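# Nest the wooden boxes upright, largest box on table

## Task

Put every open wooden box inside the next larger one so they form a single nested stack. Each box must rest flat with its opening facing up, including any that began on its side or upside down. The largest box must stand upright directly on the table.

## Robot and tools

Robot: two arms, left_arm and right_arm, each carrying a five-finger hand (left_arm a left hand, right_arm a right hand, mirror images). Cameras: cam_high (fixed, overhead), cam_left_wrist and cam_right_wrist (on the hands), all 896x504 pixels.

Frames. Scene frame: origin at table-top height midway between the arms, +z up, +x out over the table, left_arm on the +y side. Left base sits near (-0.046, +0.357, 0) m, right base near (+0.018, -0.480, 0) m. Every hand position, orientation, velocity and Hand target in the results is in that arm's own base frame, and all offsets use that arm's base axes; fixed cameras and the table use the scene frame.

Hand point: a spot about 0.05 m in front of the palm and 0.15 m out from the wrist flange. Its +z runs along the straight fingers, +y comes out of the palm, +x crosses the palm away from the thumb on the right hand and toward the thumb on the left hand. Straight fingertips reach 0.06-0.07 m past it. A bracket on the little-finger side of the wrist sticks out and can strike things; with fingers level, the wrist may hang up to 0.11 m (palm down) or 0.23 m (palm up) below the point and hit the table first.

Row layout (used by every call that moves anything): one flat list of 28 numbers, each in [-1, 1], covering both arms even if only one moves: left dx, dy, dz, rx, ry, rz; left little, ring, middle, index, thumb_bend, thumb_turn; left force_limit, speed; then the same 14 for the right arm. dx..rz are an offset, not a pose: they are measured from that arm's Hand target at the start of the action or move, in base axes; 1.0 equals 0.6 m of travel or 180 degrees, and rx, ry, rz form one rotation vector turning about the Hand target position. Sending zeros keeps the Hand target; repeating a nonzero offset moves further. Finger values: +1 straight/open, -1 curled; thumb_turn -1 places the thumb opposite the fingers, +1 beside the palm. force_limit maps -1 to about 0 N and +1 to 10 N at the fingertip (15 N for thumb motors); speed rises from nearly zero at -1 to full speed at +0.48 and above. Alternative grasp form: put a, b, c in the first three finger slots and exactly 0 in the other three (a closes index/middle and bends thumb, b closes ring/little, c swings the thumb in front); all zeros means fully open. With the thumb opposed, the hand can hold something about 0.035-0.065 m thick. To keep a hand unchanged, resend its last commanded eight numbers, not its readings. Close slowly (speed -0.94 or below) for a gentle grip.

Tools:
- execute_actions(actions, cameras): actions is a list of actions; each action is up to 15 rows, one per 1/30 s step, and a short action repeats its final row. All rows in one action count from the same starting Hand target. An empty list returns camera images.
- move(target, speed, blend, stop_force, zero, blocking, cameras): target is one row, or up to 15 rows all measured from the same starting Hand targets. speed is the path top speed in m/s, 0.002 to 3.6 (default 0.25), one value or one per target. blend (m) rounds corners in a list. stop_force (N, 3 to 120) ends an arm's path when its wrist sensor feels that much push; zero (default true) re-zeroes first. blocking=false returns early, not allowed with stop_force.
- wait(seconds 0-10), stop() to brake a running move, zoom_image(camera, region=[x0,y0,x1,y1] in pixels, at most 504 each way), show_instructions(), zero_wrist_force(arm), finished_scene(scene=1).

Results: end_effector_position (m) and quat_wxyz per arm, Hand target (where the next offsets start; the hand may rest a little short of it, so send the gap as an offset), joint positions and torques, wrist force/torque in the hand's own axes (plus peak since last shown), hand_measured, hand_stopped_by (moving, target, force, stalled, fault) and hand_load_n per motor; a lost grip shows as load dropping near 0. A move adds a line: done, off_target, moving, held or fault, plus limits=paced (pose clipped) or limits=held (steps withheld).

Cautions: orientation commands are clipped to 32 degrees from the current one per step. About 150 N of outside force, or contact torque at a joint limit (wrist joints 26.6 N m), triggers a 10 s fault stop; arms are stiff, so aiming even slightly past a firm surface can cause it. Use slow moves with stop_force for contact, and move off without it. Do not let the arms or hands touch each other, do not swing near an arm's own base, avoid long stretched holds (motors overheat), do not drop boxes from height, release them only when still, and never let anything leave the table.

Each tool is called by a JSON object that holds its "api" and its "payload", one argument or row to a line.

Reference images:

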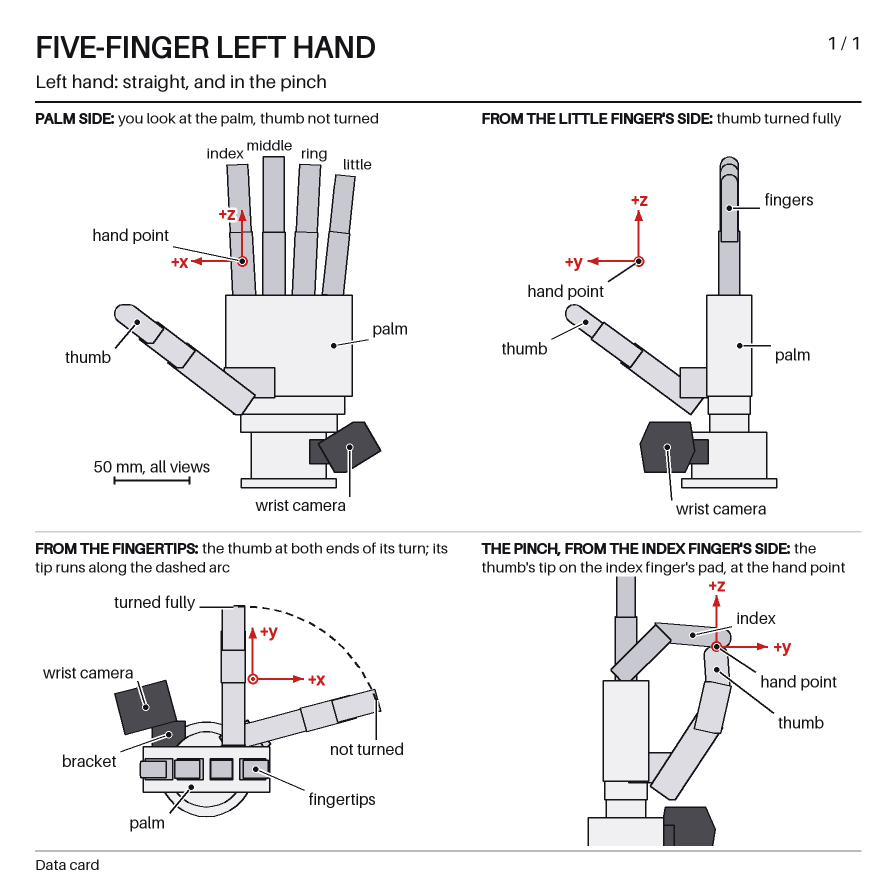

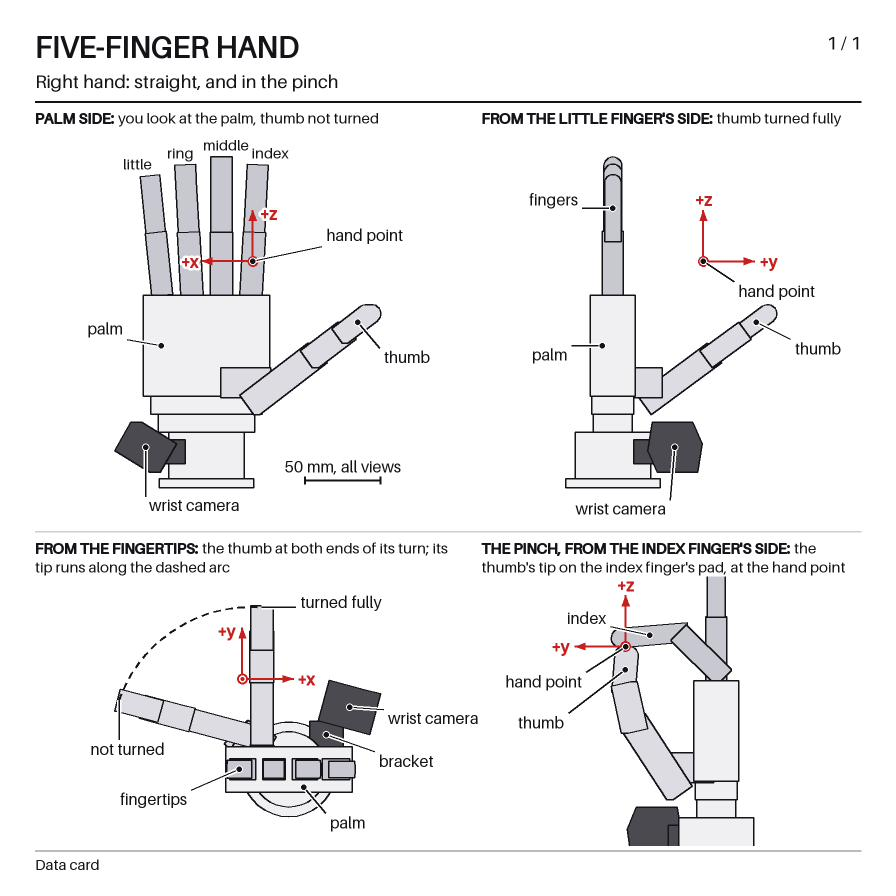

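## Session

{"api": "execute_actions", "payload": {
  "actions": []
}}

Scene clock: 0.00 s.
left_arm: end_effector_position=(+0.8845, +0.1952, +0.3256) hand_measured=(+1.000, +1.000, +1.000, +1.000, +1.000, +1.000) hand_load_n=(+0.0, +0.0, +0.0, +0.0, +0.0, +0.0) hand_stopped_by=(target, target, target, target, target, target) hand_force_limit=0.00 hand_speed=-0.80 end_effector_quat_wxyz=(+0.619, +0.473, +0.469, +0.416) | right_arm: end_effector_position=(+0.6517, +0.0295, +0.3988) hand_measured=(+1.000, +1.000, +1.000, +1.000, +1.000, +1.000) hand_load_n=(+0.0, +0.0, +0.0, +0.0, -0.5, +0.0) hand_stopped_by=(target, target, target, target, target, target) hand_force_limit=0.00 hand_speed=-0.80 end_effector_quat_wxyz=(-0.466, +0.690, +0.206, +0.514)
Joint positions: left_arm=[3.649 -2.278 -1.235 3.661 -0.871 -0.284] | right_arm=[-0.582 -1.074 1.453 1.982 0.054 -0.344]
Joint velocities: within noise
Joint torques (N m): no reading
Wrist force (N): no reading
Wrist torque (N m): no reading
Wrist force, peak (N): no reading
Hand target: left_arm +0.8845, +0.1952, +0.3256; +0.619, +0.473, +0.469, +0.416 | right_arm +0.6517, +0.0295, +0.3988; -0.466, +0.690, +0.206, +0.514

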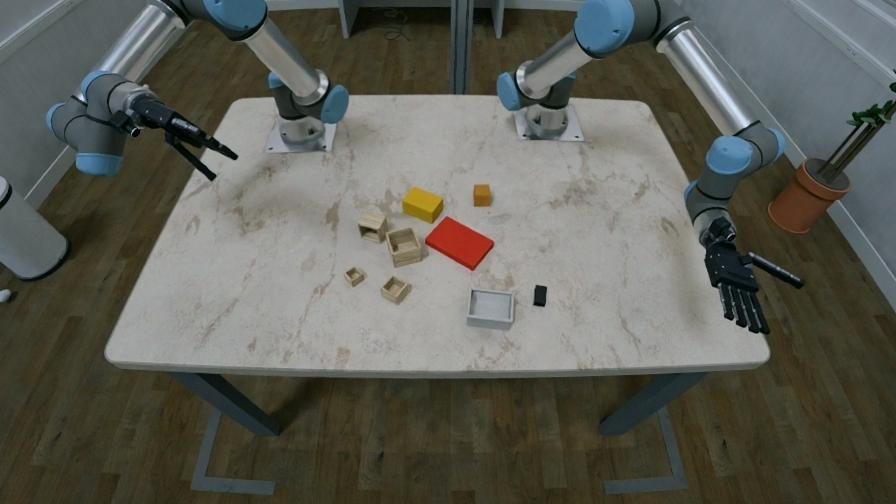

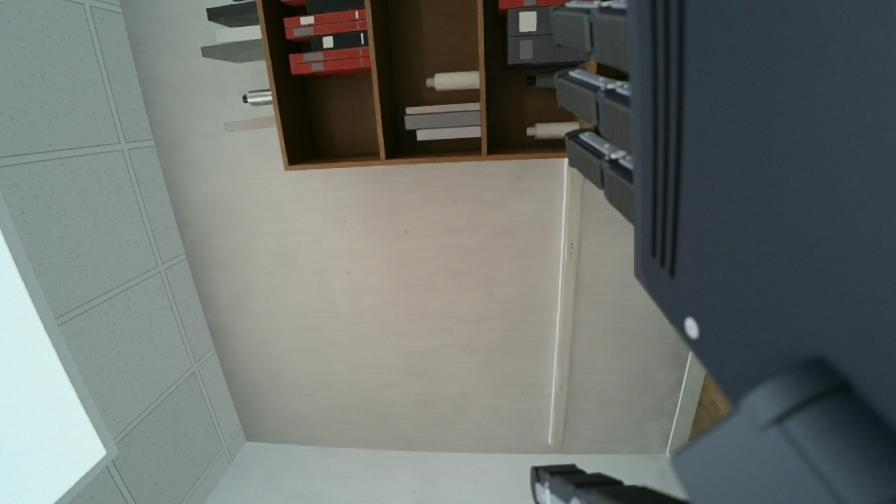

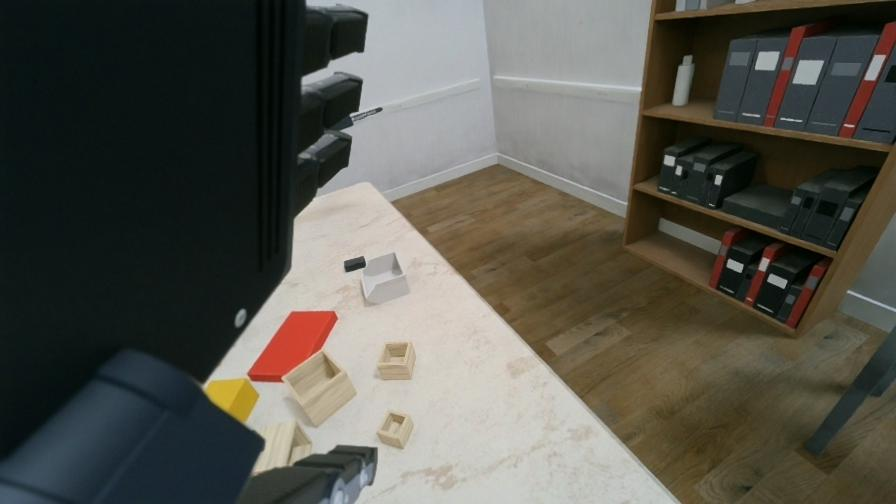

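{"api": "zoom_image", "payload": {
  "camera": "cam_high",
  "region": [330, 170, 570, 340]
}}

{"api": "zoom_image", "payload": {
  "camera": "cam_high",
  "region": [340, 200, 430, 310]
}}

{"api": "zoom_image", "payload": {
  "camera": "cam_right_wrist",
  "region": [180, 230, 500, 504]
}}

Scaled by 2.100 from the camera's 896x504 image, which has a finer 1280x720 frame.

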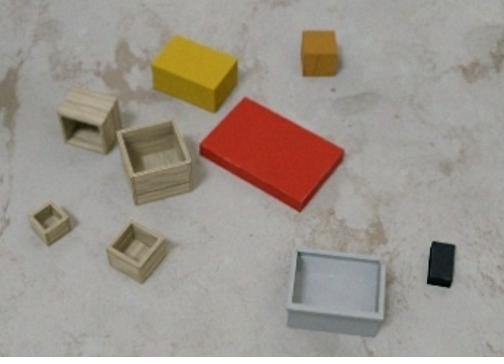

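Scaled by 4.582 from the camera's 896x504 image, which has a finer 1280x720 frame.

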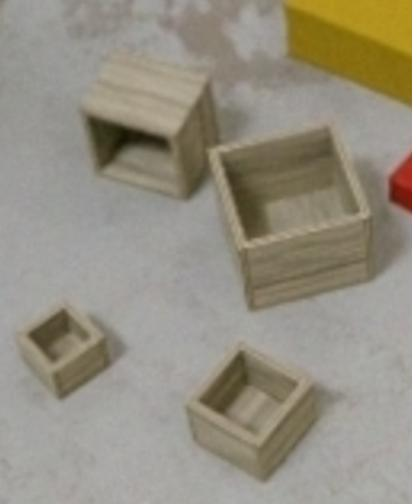

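Scaled by 1.575 from the camera's 896x504 image, which has a finer 1280x720 frame.

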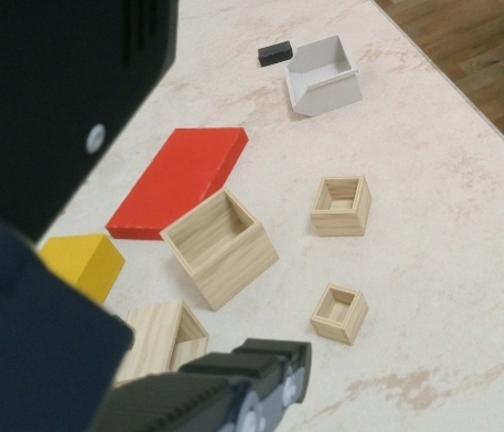

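{"api": "move", "payload": {
  "target": [
    [0,0,0,0,0,0,1,1,1,1,1,1,0,-0.8,0,0,0,-0.0983,0.0648,0.1178,0,0,1,0,0,0,-0.4,0.2]
  ],
  "speed": 0.3
}}

Scene clock: 27.47 s.
left_arm: end_effector_position=(+0.8845, +0.1952, +0.3256) hand_measured=(+1.000, +1.000, +1.000, +1.000, +1.000, +1.000) hand_load_n=(+0.0, +0.0, +0.0, +0.0, +0.0, +0.0) hand_stopped_by=(target, target, target, target, target, target) hand_force_limit=0.00 hand_speed=-0.80 end_effector_quat_wxyz=(+0.619, +0.473, +0.469, +0.416) | right_arm: end_effector_position=(+0.6517, +0.0296, +0.3988) hand_measured=(+1.000, +1.000, +1.000, +1.000, +0.650, -1.000) hand_load_n=(+0.0, +0.0, +0.0, +0.0, +0.0, +0.5) hand_stopped_by=(target, target, target, target, target, target) hand_force_limit=-0.40 hand_speed=0.20 end_effector_quat_wxyz=(-0.460, +0.752, +0.357, +0.310)
Joint positions: left_arm=[3.649 -2.278 -1.235 3.661 -0.871 -0.284] | right_arm=[-0.506 -0.855 0.853 2.268 0.525 -0.234]
Joint torques (N m): left_arm=[-0.87 48.85 19.38 1.36 -0.17 -0.04] | right_arm=[-11 -47.34 -31.04 3.21 0.47 -2.21]
Wrist force (N): left_arm=[-0.3 0.3 -0.2] | right_arm=[-0.4 0.2 0.5]
Wrist torque (N m): left_arm=[0.04 0.03 -0.03] | right_arm=[-0.03 0.05 0.08]
Wrist force, peak (N): left_arm=[0.1 0.2 -0.6] | right_arm=[-0.4 0.5 0.6]
Hand target: left_arm +0.8845, +0.1952, +0.3256; +0.619, +0.473, +0.469, +0.416 | right_arm +0.6517, +0.0295, +0.3988; -0.460, +0.752, +0.357, +0.310
Off the commanded pose: left_arm 0.000 m, 0 deg | right_arm 0.000 m, 0 deg.
move: done

{"api": "move", "payload": {
  "target": [
    [0,0,0,0,0,0,1,1,1,1,1,1,0,-0.8,-0.103,0.478,-0.165,-0.0023,0.317,-0.383,0,0,1,0,0,0,-0.4,0.2]
  ],
  "speed": 0.4,
  "cameras": ["all"]
}}

Scene clock: 31.93 s.
left_arm: end_effector_position=(+0.8845, +0.1952, +0.3256) hand_measured=(+1.000, +1.000, +1.000, +1.000, +1.000, +1.000) hand_load_n=(+0.0, +0.0, +0.0, +0.0, +0.0, +0.0) hand_stopped_by=(target, target, target, target, target, target) hand_force_limit=0.00 hand_speed=-0.80 end_effector_quat_wxyz=(+0.619, +0.473, +0.469, +0.416) | right_arm: end_effector_position=(+0.5899, +0.3163, +0.2998) hand_measured=(+1.000, +1.000, +1.000, +1.000, +0.650, -1.000) hand_load_n=(+0.0, +0.0, +0.0, +0.0, +0.0, +0.0) hand_stopped_by=(target, target, target, target, target, target) hand_force_limit=-0.40 hand_speed=0.20 end_effector_quat_wxyz=(-0.316, +0.868, -0.359, +0.131) end_effector_velocity=(+0.000, +0.000, +0.000) end_effector_angular_velocity=(+0.002, +0.002, -0.004)
Joint positions: left_arm=[3.649 -2.278 -1.235 3.661 -0.871 -0.284] | right_arm=[0.147 -0.925 0.71 1.193 1.177 2.624]
Joint velocities: left_arm=[within noise] | right_arm=[0 0 0 -0.001 0 0.005]
Joint torques (N m): left_arm=[-0.41 49.47 19.8 1.3 -0.15 -0.14] | right_arm=[0.54 -51.49 -9.6 -0.57 0.07 2.33]
Wrist force (N): left_arm=[-0.1 -0.1 -0.4] | right_arm=[0.1 -0.2 0.5]
Wrist torque (N m): left_arm=[0.00 0.00 -0.01] | right_arm=[-0.10 -0.07 0.18]
Wrist force, peak (N): left_arm=[0.0 0.1 -0.6] | right_arm=[-0.5 -0.6 1.2]
Hand target: left_arm +0.8845, +0.1952, +0.3256; +0.619, +0.473, +0.469, +0.416 | right_arm +0.5899, +0.3163, +0.2998; -0.316, +0.868, -0.359, +0.131
Off the commanded pose: left_arm 0.000 m, 0 deg | right_arm 0.000 m, 0 deg.
move: done
camera_calibration:
cam_right_wrist: T_world_to_cam=[[-0.311649, -0.679919, -0.663766, 0.603886], [-0.949615, 0.198412, 0.242619, 0.423564], [-0.0332624, 0.705934, -0.707496, 0.121456], [0, 0, 0, 1]] pos_world=[0.594463, 0.240814, 0.384003]

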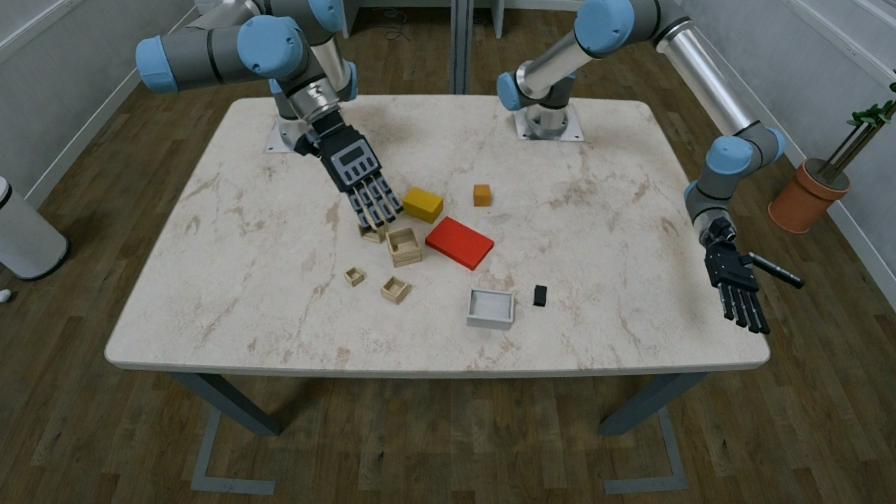

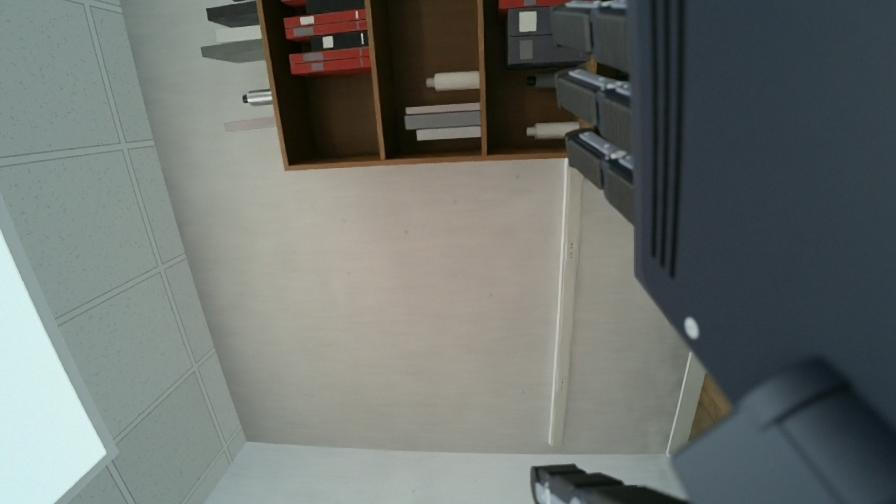

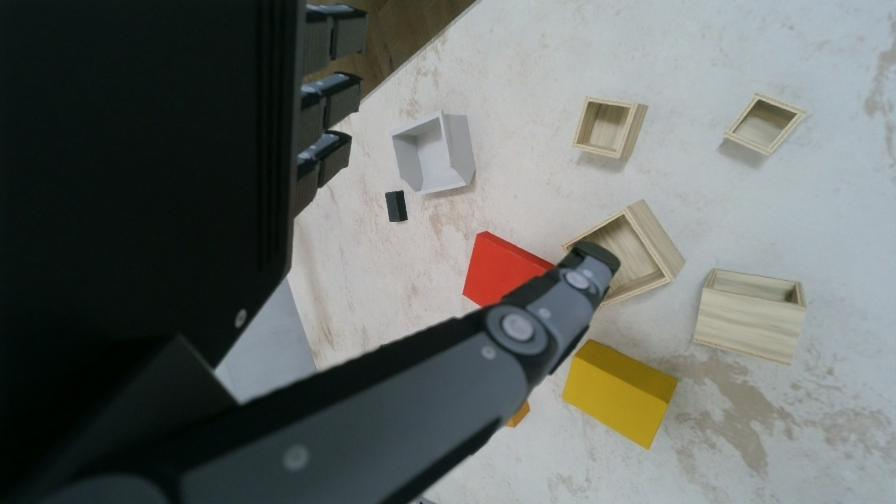

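{"api": "zoom_image", "payload": {
  "camera": "cam_right_wrist",
  "region": [550, 80, 830, 240]
}}

{"api": "zoom_image", "payload": {
  "camera": "cam_right_wrist",
  "region": [540, 190, 820, 370]
}}

Scaled by 1.800 from the camera's 896x504 image, which has a finer 1280x720 frame.

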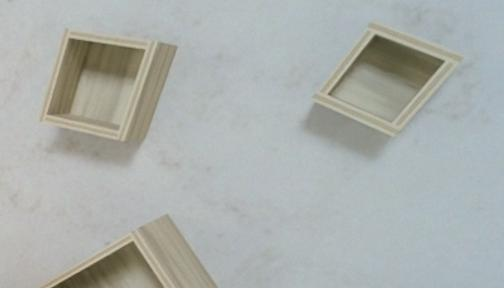

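Scaled by 1.800 from the camera's 896x504 image, which has a finer 1280x720 frame.

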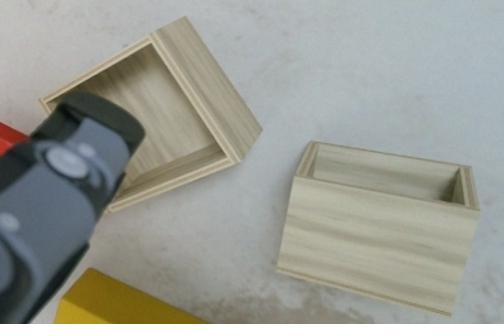

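{"api": "move", "payload": {
  "target": [
    [0,0,0,0,0,0,1,1,1,1,1,1,0,-0.8,0.0033,-0.1052,-0.283,0.0566,-0.0612,-0.025,0.25,0,1,0,0,0,-0.4,0.2]
  ],
  "speed": 0.3,
  "cameras": ["cam_right_wrist"]
}}

Scene clock: 43.53 s.
left_arm: end_effector_position=(+0.8845, +0.1952, +0.3256) hand_measured=(+1.000, +1.000, +1.000, +1.000, +1.000, +1.000) hand_load_n=(+0.0, +0.0, +0.0, +0.0, +0.0, +0.0) hand_stopped_by=(target, target, target, target, target, target) hand_force_limit=0.00 hand_speed=-0.80 end_effector_quat_wxyz=(+0.619, +0.473, +0.469, +0.416) | right_arm: end_effector_position=(+0.5919, +0.2532, +0.1302) hand_measured=(+1.000, +0.962, +0.650, +0.500, +0.462, -1.000) hand_load_n=(+0.0, -0.5, +0.0, +0.0, +0.0, +0.0) hand_stopped_by=(target, target, target, target, target, target) hand_force_limit=-0.40 hand_speed=0.20 end_effector_quat_wxyz=(-0.419, +0.806, -0.371, +0.194) end_effector_velocity=(+0.001, +0.000, -0.001) end_effector_angular_velocity=(-0.001, -0.004, +0.000)
Joint positions: left_arm=[3.649 -2.278 -1.235 3.661 -0.871 -0.284] | right_arm=[-0.029 -1.122 1.514 0.365 0.988 2.662]
Joint velocities: left_arm=[within noise] | right_arm=[0 0 0.003 -0.007 0 -0.001]
Joint torques (N m): left_arm=[-1.34 49.44 20.73 1.04 -0.2 -0.19] | right_arm=[-4.57 -37.84 -6.08 -1.93 -0.99 -2.37]
Wrist force (N): left_arm=[0.2 0.2 -0.3] | right_arm=[0.5 0.3 0.7]
Wrist torque (N m): left_arm=[0.05 -0.05 0.01] | right_arm=[-0.02 -0.14 0.27]
Wrist force, peak (N): left_arm=[-0.4 0.5 -0.3] | right_arm=[0.9 2.7 1.2]
Hand target: left_arm +0.8845, +0.1952, +0.3256; +0.619, +0.473, +0.469, +0.416 | right_arm +0.5919, +0.2532, +0.1300; -0.419, +0.806, -0.371, +0.193
Off the commanded pose: left_arm 0.000 m, 0 deg | right_arm 0.000 m, 0 deg.
move: done
camera_calibration:
cam_right_wrist: T_world_to_cam=[[-0.215773, -0.526109, -0.822588, 0.374013], [-0.964902, 0.244027, 0.0970299, 0.495571], [0.149685, 0.814653, -0.560299, -0.108892], [0, 0, 0, 1]] pos_world=[0.575179, 0.164548, 0.198561]
Images, in order (width x height): cam_right_wrist 896x504.

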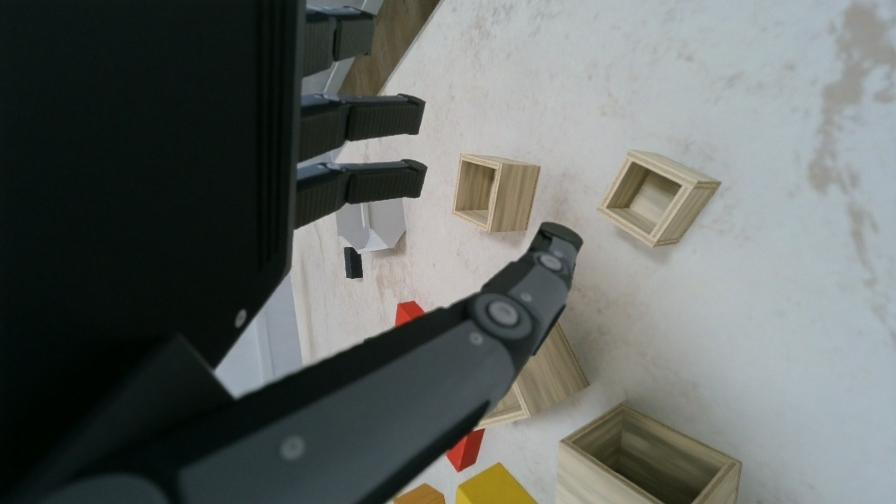

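{"api": "zoom_image", "payload": {
  "camera": "cam_right_wrist",
  "region": [580, 130, 740, 260]
}}

Scaled by 3.150 from the camera's 896x504 image, which has a finer 1280x720 frame.

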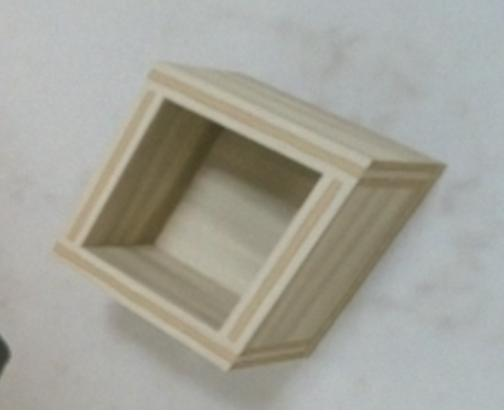

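{"api": "move", "payload": {
  "target": [
    [0,0,0,0,0,0,1,1,1,1,1,1,0,-0.8,0.0042,-0.0012,-0.17,0,0,0,0.25,0,1,0,0,0,-0.4,0.2]
  ],
  "speed": 0.15,
  "cameras": ["cam_right_wrist"]
}}

Scene clock: 47.87 s.
left_arm: end_effector_position=(+0.8845, +0.1952, +0.3256) hand_measured=(+1.000, +1.000, +1.000, +1.000, +1.000, +1.000) hand_load_n=(+0.0, +0.0, +0.0, +0.0, +0.0, +0.0) hand_stopped_by=(target, target, target, target, target, target) hand_force_limit=0.00 hand_speed=-0.80 end_effector_quat_wxyz=(+0.619, +0.473, +0.469, +0.416) | right_arm: end_effector_position=(+0.5943, +0.2524, +0.0280) hand_measured=(+1.000, +0.962, +0.650, +0.500, +0.462, -1.000) hand_load_n=(+0.0, +0.0, +0.0, +0.0, +0.0, +0.0) hand_stopped_by=(target, target, target, target, target, target) hand_force_limit=-0.40 hand_speed=0.20 end_effector_quat_wxyz=(-0.419, +0.806, -0.371, +0.193)
Joint positions: left_arm=[3.649 -2.278 -1.235 3.661 -0.871 -0.284] | right_arm=[-0.031 -1 1.618 0.141 0.987 2.661]
Joint torques (N m): left_arm=[0.59 49.76 19.78 1.29 -0.17 -0.26] | right_arm=[4.36 -39.25 -29.69 -0.65 -1.47 2.24]
Wrist force (N): left_arm=[-0.1 0.3 -0.5] | right_arm=[0.3 0.1 0.7]
Wrist torque (N m): left_arm=[0.07 -0.01 -0.02] | right_arm=[-0.06 -0.12 0.17]
Wrist force, peak (N): left_arm=[0.1 0.3 -0.6] | right_arm=[0.4 1.3 1.5]
Hand target: left_arm +0.8845, +0.1952, +0.3256; +0.619, +0.473, +0.469, +0.416 | right_arm +0.5944, +0.2525, +0.0280; -0.419, +0.806, -0.371, +0.193
Off the commanded pose: left_arm 0.000 m, 0 deg | right_arm 0.000 m, 0 deg.
move: done
camera_calibration:
cam_right_wrist: T_world_to_cam=[[-0.216078, -0.525956, -0.822606, 0.290194], [-0.964864, 0.244018, 0.097427, 0.507939], [0.149488, 0.814755, -0.560203, -0.165774], [0, 0, 0, 1]] pos_world=[0.577579, 0.163748, 0.096361]
Images, in order (width x height): cam_right_wrist 896x504.

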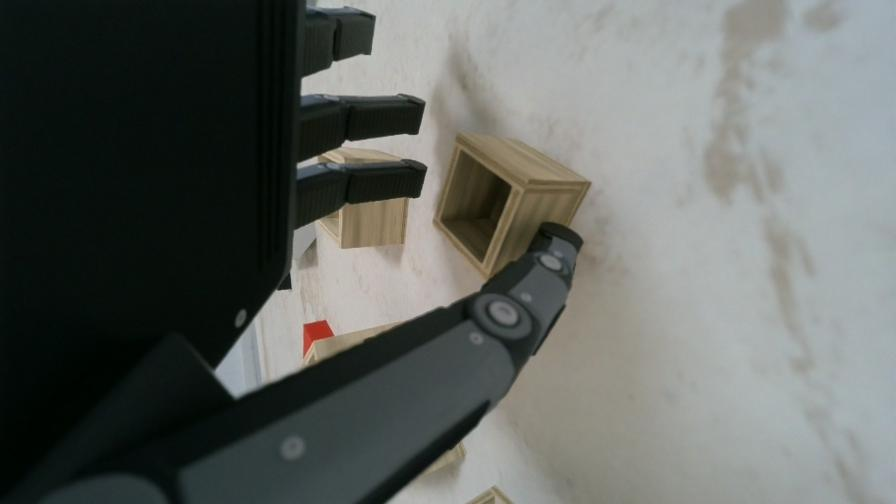

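{"api": "move", "payload": {
  "target": [
    [0,0,0,0,0,0,1,1,1,1,1,1,0,-0.8,0,0,0,0,0,0,0.58,0,1,0,0,0,-0.5,-0.92]
  ],
  "cameras": ["cam_right_wrist"]
}}

Scene clock: 51.33 s.
left_arm: end_effector_position=(+0.8845, +0.1952, +0.3256) hand_measured=(+1.000, +1.000, +1.000, +1.000, +1.000, +1.000) hand_load_n=(+0.0, +0.0, +0.0, +0.0, +0.0, +0.0) hand_stopped_by=(target, target, target, target, target, target) hand_force_limit=0.00 hand_speed=-0.80 end_effector_quat_wxyz=(+0.619, +0.473, +0.469, +0.416) | right_arm: end_effector_position=(+0.5944, +0.2525, +0.0280) hand_measured=(+1.000, +0.914, +0.180, +0.166, +0.292, -1.000) hand_load_n=(+0.0, +0.0, +2.5, +5.0, +5.0, -1.0) hand_stopped_by=(target, target, force, force, force, target) hand_force_limit=-0.50 hand_speed=-0.92 end_effector_quat_wxyz=(-0.419, +0.806, -0.371, +0.194)
Joint positions: left_arm=[3.649 -2.278 -1.235 3.661 -0.871 -0.284] | right_arm=[-0.031 -1 1.617 0.14 0.987 2.661]
Joint torques (N m): left_arm=[-0.28 49.87 19.25 1.34 -0.2 -0.45] | right_arm=[9.08 -34.01 -26.45 -0.68 0.98 2.37]
Wrist force (N): left_arm=[-0.3 0.3 -0.2] | right_arm=[0.2 -0.1 0.2]
Wrist torque (N m): left_arm=[0.06 0.03 -0.03] | right_arm=[-0.05 -0.07 0.15]
Wrist force, peak (N): left_arm=[-0.4 0.2 -0.6] | right_arm=[0.1 0.1 1.1]
Hand target: left_arm +0.8845, +0.1952, +0.3256; +0.619, +0.473, +0.469, +0.416 | right_arm +0.5944, +0.2525, +0.0280; -0.419, +0.806, -0.371, +0.193
Off the commanded pose: left_arm 0.000 m, 0 deg | right_arm 0.000 m, 0 deg.
move: done
camera_calibration:
cam_right_wrist: T_world_to_cam=[[-0.215916, -0.525977, -0.822635, 0.290128], [-0.964886, 0.244009, 0.0972384, 0.508068], [0.149585, 0.814744, -0.560193, -0.165844], [0, 0, 0, 1]] pos_world=[0.577679, 0.163748, 0.0963611]
Images, in order (width x height): cam_right_wrist 896x504.

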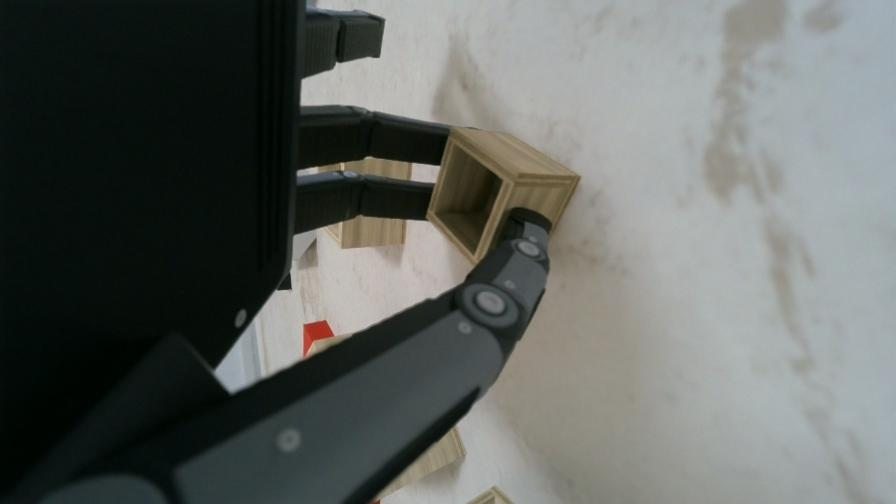

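{"api": "zoom_image", "payload": {
  "camera": "cam_right_wrist",
  "region": [400, 110, 600, 280]
}}

Scaled by 2.520 from the camera's 896x504 image, which has a finer 1280x720 frame.

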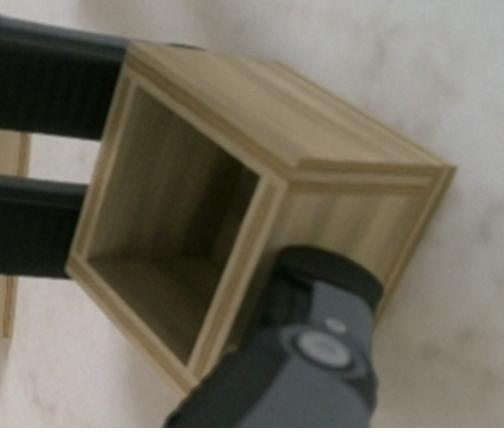

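{"api": "move", "payload": {
  "target": [
    [0,0,0,0,0,0,1,1,1,1,1,1,0,-0.8,0,0,0.1,0,0,0,0.58,0,1,0,0,0,-0.5,-0.92],
    [0,0,0,0,0,0,1,1,1,1,1,1,0,-0.8,0.062,0.1595,0.1533,0,0,0.0944,0.58,0,1,0,0,0,-0.5,-0.92]
  ],
  "speed": 0.2,
  "blend": [0.03,0],
  "cameras": ["cam_right_wrist"]
}}

Scene clock: 57.63 s.
left_arm: end_effector_position=(+0.8845, +0.1952, +0.3256) hand_measured=(+1.000, +1.000, +1.000, +1.000, +1.000, +1.000) hand_load_n=(+0.0, +0.5, +0.0, +0.0, +0.0, +0.0) hand_stopped_by=(target, target, target, target, target, target) hand_force_limit=0.00 hand_speed=-0.80 end_effector_quat_wxyz=(+0.619, +0.473, +0.469, +0.416) | right_arm: end_effector_position=(+0.6315, +0.3482, +0.1199) hand_measured=(+1.000, +0.914, +0.180, +0.166, +0.292, -1.000) hand_load_n=(+0.0, +0.0, +2.5, +4.5, +5.5, -0.5) hand_stopped_by=(target, target, force, force, force, target) hand_force_limit=-0.50 hand_speed=-0.92 end_effector_quat_wxyz=(-0.443, +0.852, -0.248, +0.129)
Joint positions: left_arm=[3.649 -2.278 -1.235 3.661 -0.871 -0.284] | right_arm=[0.095 -0.857 1.129 0.578 0.869 2.507]
Joint torques (N m): left_arm=[0.04 50.02 19.5 0.95 -0.27 -0.39] | right_arm=[-7.12 -46.11 -30.65 2.53 0.41 1.16]
Wrist force (N): left_arm=[0.1 0.0 -0.6] | right_arm=[0.2 0.3 0.4]
Wrist torque (N m): left_arm=[0.02 -0.03 0.01] | right_arm=[-0.01 -0.13 -0.01]
Wrist force, peak (N): left_arm=[-0.1 0.4 -0.6] | right_arm=[0.2 2.0 1.7]
Hand target: left_arm +0.8845, +0.1952, +0.3256; +0.619, +0.473, +0.469, +0.416 | right_arm +0.6316, +0.3482, +0.1200; -0.443, +0.852, -0.248, +0.129
Off the commanded pose: left_arm 0.000 m, 0 deg | right_arm 0.000 m, 0 deg.
move: done
camera_calibration:
cam_right_wrist: T_world_to_cam=[[-0.0528051, -0.566098, -0.822645, 0.335063], [-0.994075, -0.0485773, 0.0972373, 0.631946], [-0.0950077, 0.822905, -0.560179, -0.0462847], [0, 0, 0, 1]] pos_world=[0.641498, 0.258464, 0.188261]
Images, in order (width x height): cam_right_wrist 896x504.

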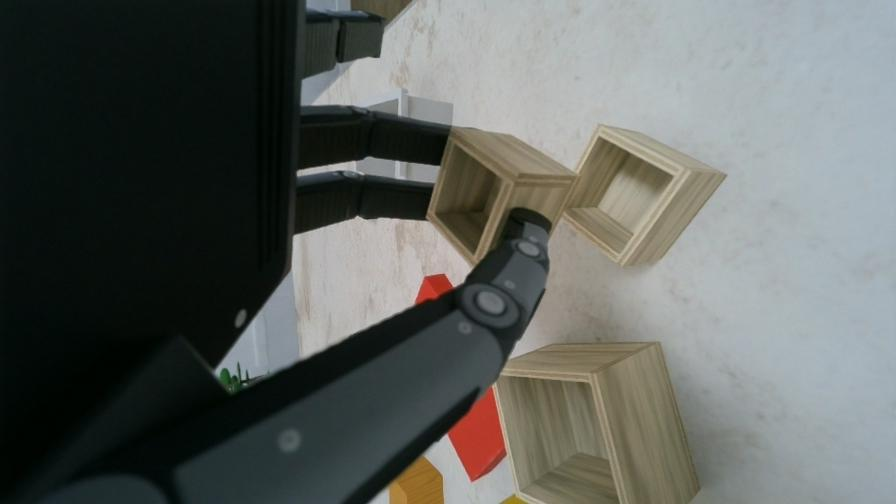

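{"api": "zoom_image", "payload": {
  "camera": "cam_right_wrist",
  "region": [540, 110, 740, 280]
}}

{"api": "zoom_image", "payload": {
  "camera": "cam_right_wrist",
  "region": [400, 110, 600, 280]
}}

Scaled by 2.520 from the camera's 896x504 image, which has a finer 1280x720 frame.

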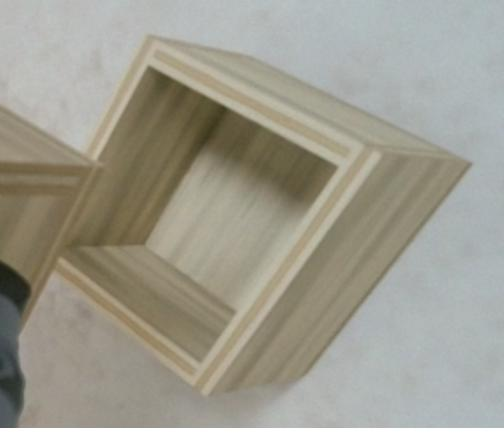

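Scaled by 2.520 from the camera's 896x504 image, which has a finer 1280x720 frame.

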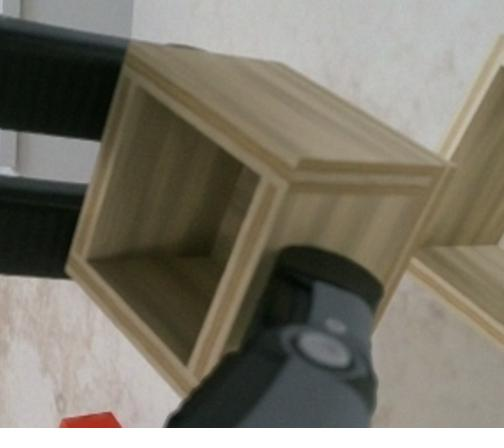

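{"api": "move", "payload": {
  "target": [
    [0,0,0,0,0,0,1,1,1,1,1,1,0,-0.8,0.0008,-0.002,-0.085,0,0,0,0.58,0,1,0,0,0,-0.5,-0.92]
  ],
  "speed": 0.15,
  "cameras": ["cam_right_wrist", "cam_high"]
}}

{"api": "zoom_image", "payload": {
  "camera": "cam_right_wrist",
  "region": [400, 110, 640, 290]
}}

{"api": "zoom_image", "payload": {
  "camera": "cam_high",
  "region": [340, 220, 440, 320]
}}

Scene clock: 61.20 s.
left_arm: end_effector_position=(+0.8845, +0.1952, +0.3256) hand_measured=(+1.000, +1.000, +1.000, +1.000, +1.000, +1.000) hand_load_n=(+0.0, +0.0, +0.0, +0.0, +0.0, +0.0) hand_stopped_by=(target, target, target, target, target, target) hand_force_limit=0.00 hand_speed=-0.80 end_effector_quat_wxyz=(+0.619, +0.473, +0.469, +0.416) | right_arm: end_effector_position=(+0.6320, +0.3469, +0.0689) hand_measured=(+1.000, +0.914, +0.180, +0.166, +0.292, -1.000) hand_load_n=(+0.0, +0.0, +3.0, +4.5, +5.5, -0.5) hand_stopped_by=(target, target, force, force, force, target) hand_force_limit=-0.50 hand_speed=-0.92 end_effector_quat_wxyz=(-0.443, +0.852, -0.248, +0.129)
Joint positions: left_arm=[3.649 -2.278 -1.235 3.661 -0.871 -0.284] | right_arm=[0.093 -0.815 1.192 0.475 0.867 2.505]
Joint torques (N m): left_arm=[-1.28 49.5 21.12 1.24 -0.17 -0.54] | right_arm=[-3.81 -57.62 -31.23 1.56 -2.09 2.33]
Wrist force (N): left_arm=[-0.1 0.4 -0.4] | right_arm=[0.3 0.1 0.3]
Wrist torque (N m): left_arm=[0.07 0.00 -0.01] | right_arm=[-0.03 -0.12 0.17]
Wrist force, peak (N): left_arm=[0.5 0.0 -0.6] | right_arm=[0.3 0.9 0.8]
Hand target: left_arm +0.8845, +0.1952, +0.3256; +0.619, +0.473, +0.469, +0.416 | right_arm +0.6321, +0.3470, +0.0690; -0.443, +0.852, -0.248, +0.129
Off the commanded pose: left_arm 0.000 m, 0 deg | right_arm 0.000 m, 0 deg.
move: done
camera_calibration:
cam_right_wrist: T_world_to_cam=[[-0.0529059, -0.56616, -0.822596, 0.292523], [-0.99405, -0.0486833, 0.0974398, 0.637228], [-0.0952132, 0.822857, -0.560215, -0.073679], [0, 0, 0, 1]] pos_world=[0.641897, 0.257264, 0.137261]
Images, in order (width x height): cam_high 896x504, cam_right_wrist 896x504.

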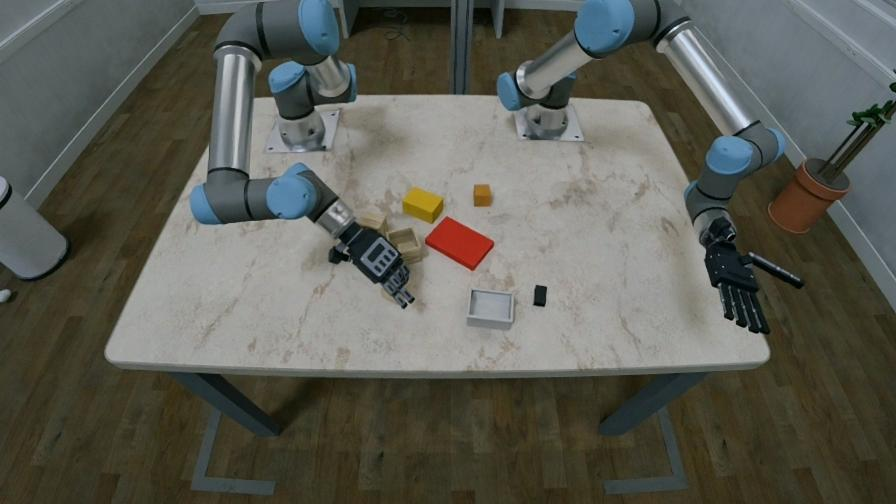

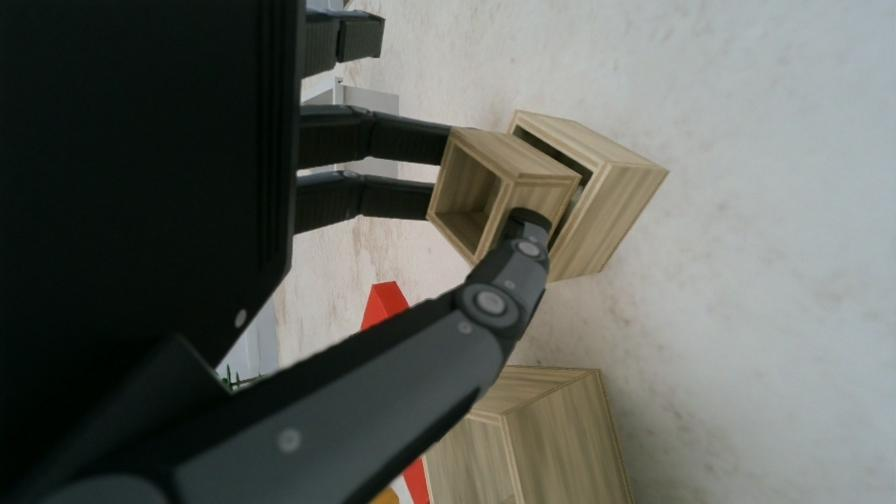

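Scaled by 2.100 from the camera's 896x504 image, which has a finer 1280x720 frame.

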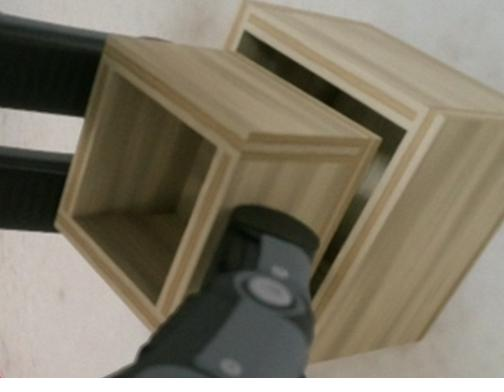

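Scaled by 5.040 from the camera's 896x504 image, which has a finer 1280x720 frame.

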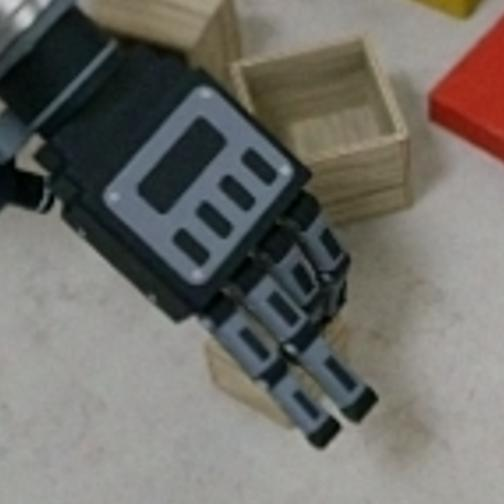

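{"api": "move", "payload": {
  "target": [
    [0,0,0,0,0,0,1,1,1,1,1,1,0,-0.8,0.0013,0.002,-0.0067,0,0,0,0.58,0,1,0,0,0,-0.5,-0.92]
  ],
  "speed": 0.1,
  "cameras": ["cam_right_wrist"]
}}

{"api": "zoom_image", "payload": {
  "camera": "cam_right_wrist",
  "region": [460, 100, 640, 290]
}}

Scene clock: 64.93 s.
left_arm: end_effector_position=(+0.8845, +0.1952, +0.3256) hand_measured=(+1.000, +1.000, +1.000, +1.000, +1.000, +1.000) hand_load_n=(+0.0, +0.0, +0.0, +0.0, +0.0, +0.0) hand_stopped_by=(target, target, target, target, target, target) hand_force_limit=0.00 hand_speed=-0.80 end_effector_quat_wxyz=(+0.619, +0.473, +0.469, +0.416) | right_arm: end_effector_position=(+0.6329, +0.3482, +0.0649) hand_measured=(+1.000, +0.914, +0.180, +0.166, +0.292, -1.000) hand_load_n=(+0.0, +0.0, +2.5, +5.0, +5.5, -0.5) hand_stopped_by=(target, target, force, force, force, target) hand_force_limit=-0.50 hand_speed=-0.92 end_effector_quat_wxyz=(-0.443, +0.852, -0.248, +0.129)
Joint positions: left_arm=[3.649 -2.278 -1.235 3.661 -0.871 -0.284] | right_arm=[0.095 -0.809 1.191 0.467 0.868 2.507]
Joint torques (N m): left_arm=[-0.93 50.01 20.53 1.22 -0.4 -0.7] | right_arm=[7.3 -50.07 -30.93 0.16 1.25 1.93]
Wrist force (N): left_arm=[0.2 0.2 -0.3] | right_arm=[0.3 -0.1 0.0]
Wrist torque (N m): left_arm=[0.04 -0.04 0.00] | right_arm=[-0.05 -0.10 -0.02]
Wrist force, peak (N): left_arm=[0.4 0.3 -0.5] | right_arm=[0.6 0.2 0.2]
Hand target: left_arm +0.8845, +0.1952, +0.3256; +0.619, +0.473, +0.469, +0.416 | right_arm +0.6328, +0.3482, +0.0650; -0.443, +0.852, -0.248, +0.129
Off the commanded pose: left_arm 0.000 m, 0 deg | right_arm 0.000 m, 0 deg.
move: done
camera_calibration:
cam_right_wrist: T_world_to_cam=[[-0.0528051, -0.566098, -0.822645, 0.289886], [-0.994075, -0.0485773, 0.0972373, 0.638587], [-0.0950077, 0.822905, -0.560179, -0.076971], [0, 0, 0, 1]] pos_world=[0.642798, 0.258464, 0.133261]
Images, in order (width x height): cam_right_wrist 896x504.

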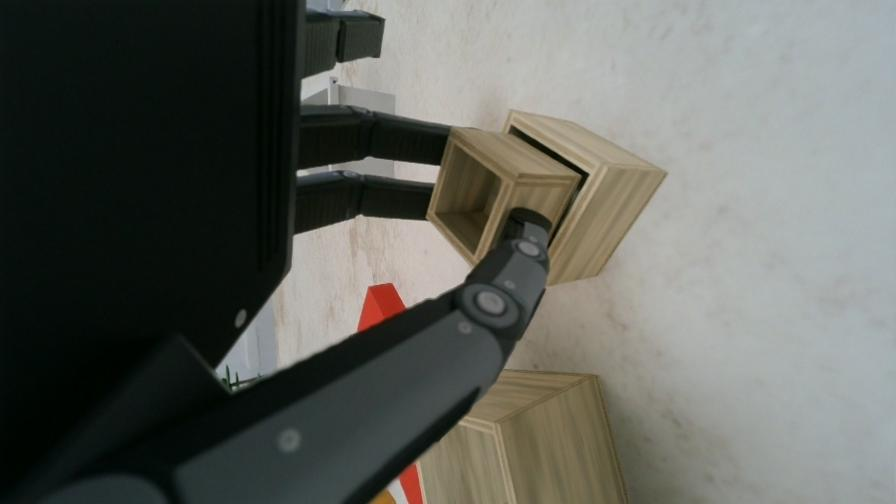

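Scaled by 2.653 from the camera's 896x504 image, which has a finer 1280x720 frame.

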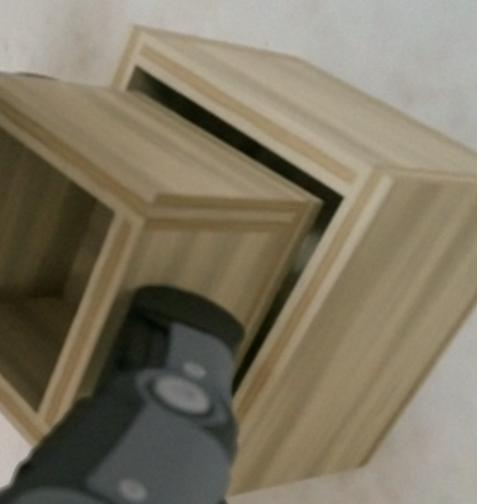

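{"api": "move", "payload": {
  "target": [
    [0,0,0,0,0,0,1,1,1,1,1,1,0,-0.8,0.0015,0.0008,0,0,0,0,0.58,0,1,0,0,0,-0.5,-0.92],
    [0,0,0,0,0,0,1,1,1,1,1,1,0,-0.8,0.0015,0.0008,-0.015,0,0,0,0.58,0,1,0,0,0,-0.5,-0.92]
  ],
  "speed": 0.03,
  "stop_force": 4,
  "cameras": ["cam_right_wrist"]
}}

{"api": "zoom_image", "payload": {
  "camera": "cam_right_wrist",
  "region": [420, 100, 620, 290]
}}

Scene clock: 68.27 s.
left_arm: end_effector_position=(+0.8845, +0.1952, +0.3256) hand_measured=(+1.000, +1.000, +1.000, +1.000, +1.000, +1.000) hand_load_n=(+0.0, +0.0, +0.0, +0.5, +0.0, +0.0) hand_stopped_by=(target, target, target, target, target, target) hand_force_limit=0.00 hand_speed=-0.80 end_effector_quat_wxyz=(+0.619, +0.473, +0.469, +0.416) | right_arm: end_effector_position=(+0.6339, +0.3486, +0.0617) hand_measured=(+1.000, +0.914, +0.180, +0.166, +0.292, -1.000) hand_load_n=(+0.0, +0.0, +2.5, +5.0, +5.0, -0.5) hand_stopped_by=(target, target, force, force, force, target) hand_force_limit=-0.50 hand_speed=-0.92 end_effector_quat_wxyz=(-0.443, +0.852, -0.248, +0.130)
Joint positions: left_arm=[3.649 -2.278 -1.235 3.661 -0.871 -0.284] | right_arm=[0.096 -0.803 1.19 0.463 0.869 2.508]
Joint torques (N m): left_arm=[-0.83 50.93 19.65 1.08 -0.31 -0.71] | right_arm=[0.14 -57.27 -28.19 -0.88 1.49 0.16]
Wrist force (N): left_arm=[0.0 0.2 -0.4] | right_arm=[0.5 -5.0 -2.9]
Wrist torque (N m): left_arm=[0.06 -0.01 -0.01] | right_arm=[0.07 0.12 -0.17]
Wrist force, peak (N): left_arm=[0.0 0.6 -0.5] | right_arm=[0.2 -18.9 -11.6]
Hand target: left_arm +0.8845, +0.1952, +0.3256; +0.619, +0.473, +0.469, +0.416 | right_arm +0.6339, +0.3486, +0.0617; -0.443, +0.852, -0.248, +0.130 (not the last commanded pose)
Off the commanded pose: left_arm 0.000 m, 0 deg | right_arm 0.006 m, 0 deg.
move: contact (right_arm); path passed 1 of 2 targets
camera_calibration:
cam_right_wrist: T_world_to_cam=[[-0.052479, -0.566072, -0.822684, 0.287378], [-0.994111, -0.0486025, 0.0968568, 0.639996], [-0.0948124, 0.822922, -0.560188, -0.0792088], [0, 0, 0, 1]] pos_world=[0.643798, 0.258964, 0.130061]
Images, in order (width x height): cam_right_wrist 896x504.

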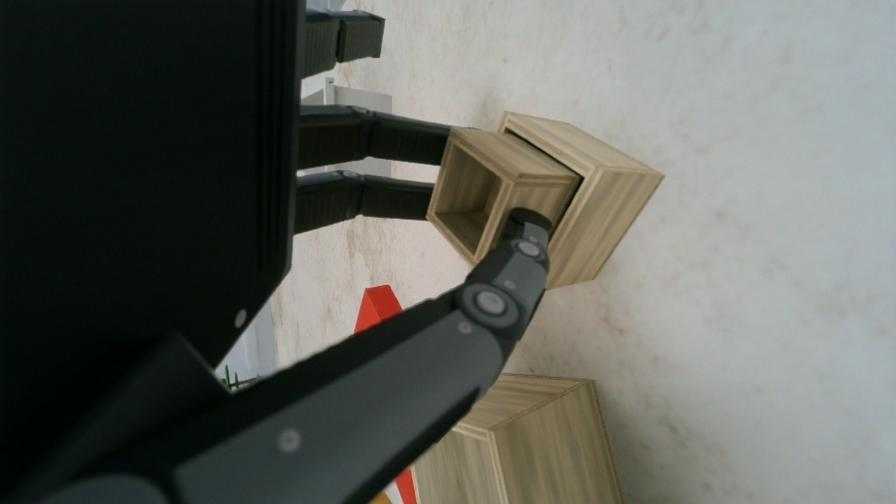

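Scaled by 2.520 from the camera's 896x504 image, which has a finer 1280x720 frame.

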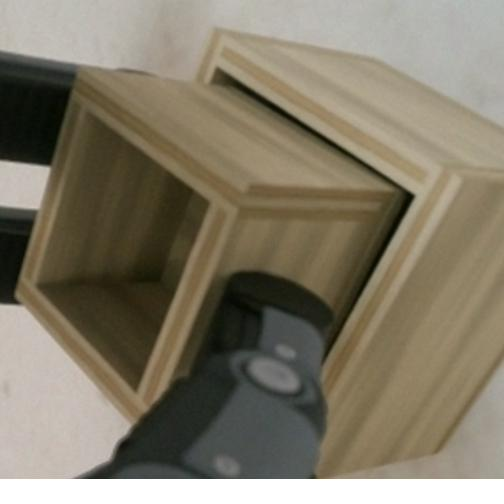

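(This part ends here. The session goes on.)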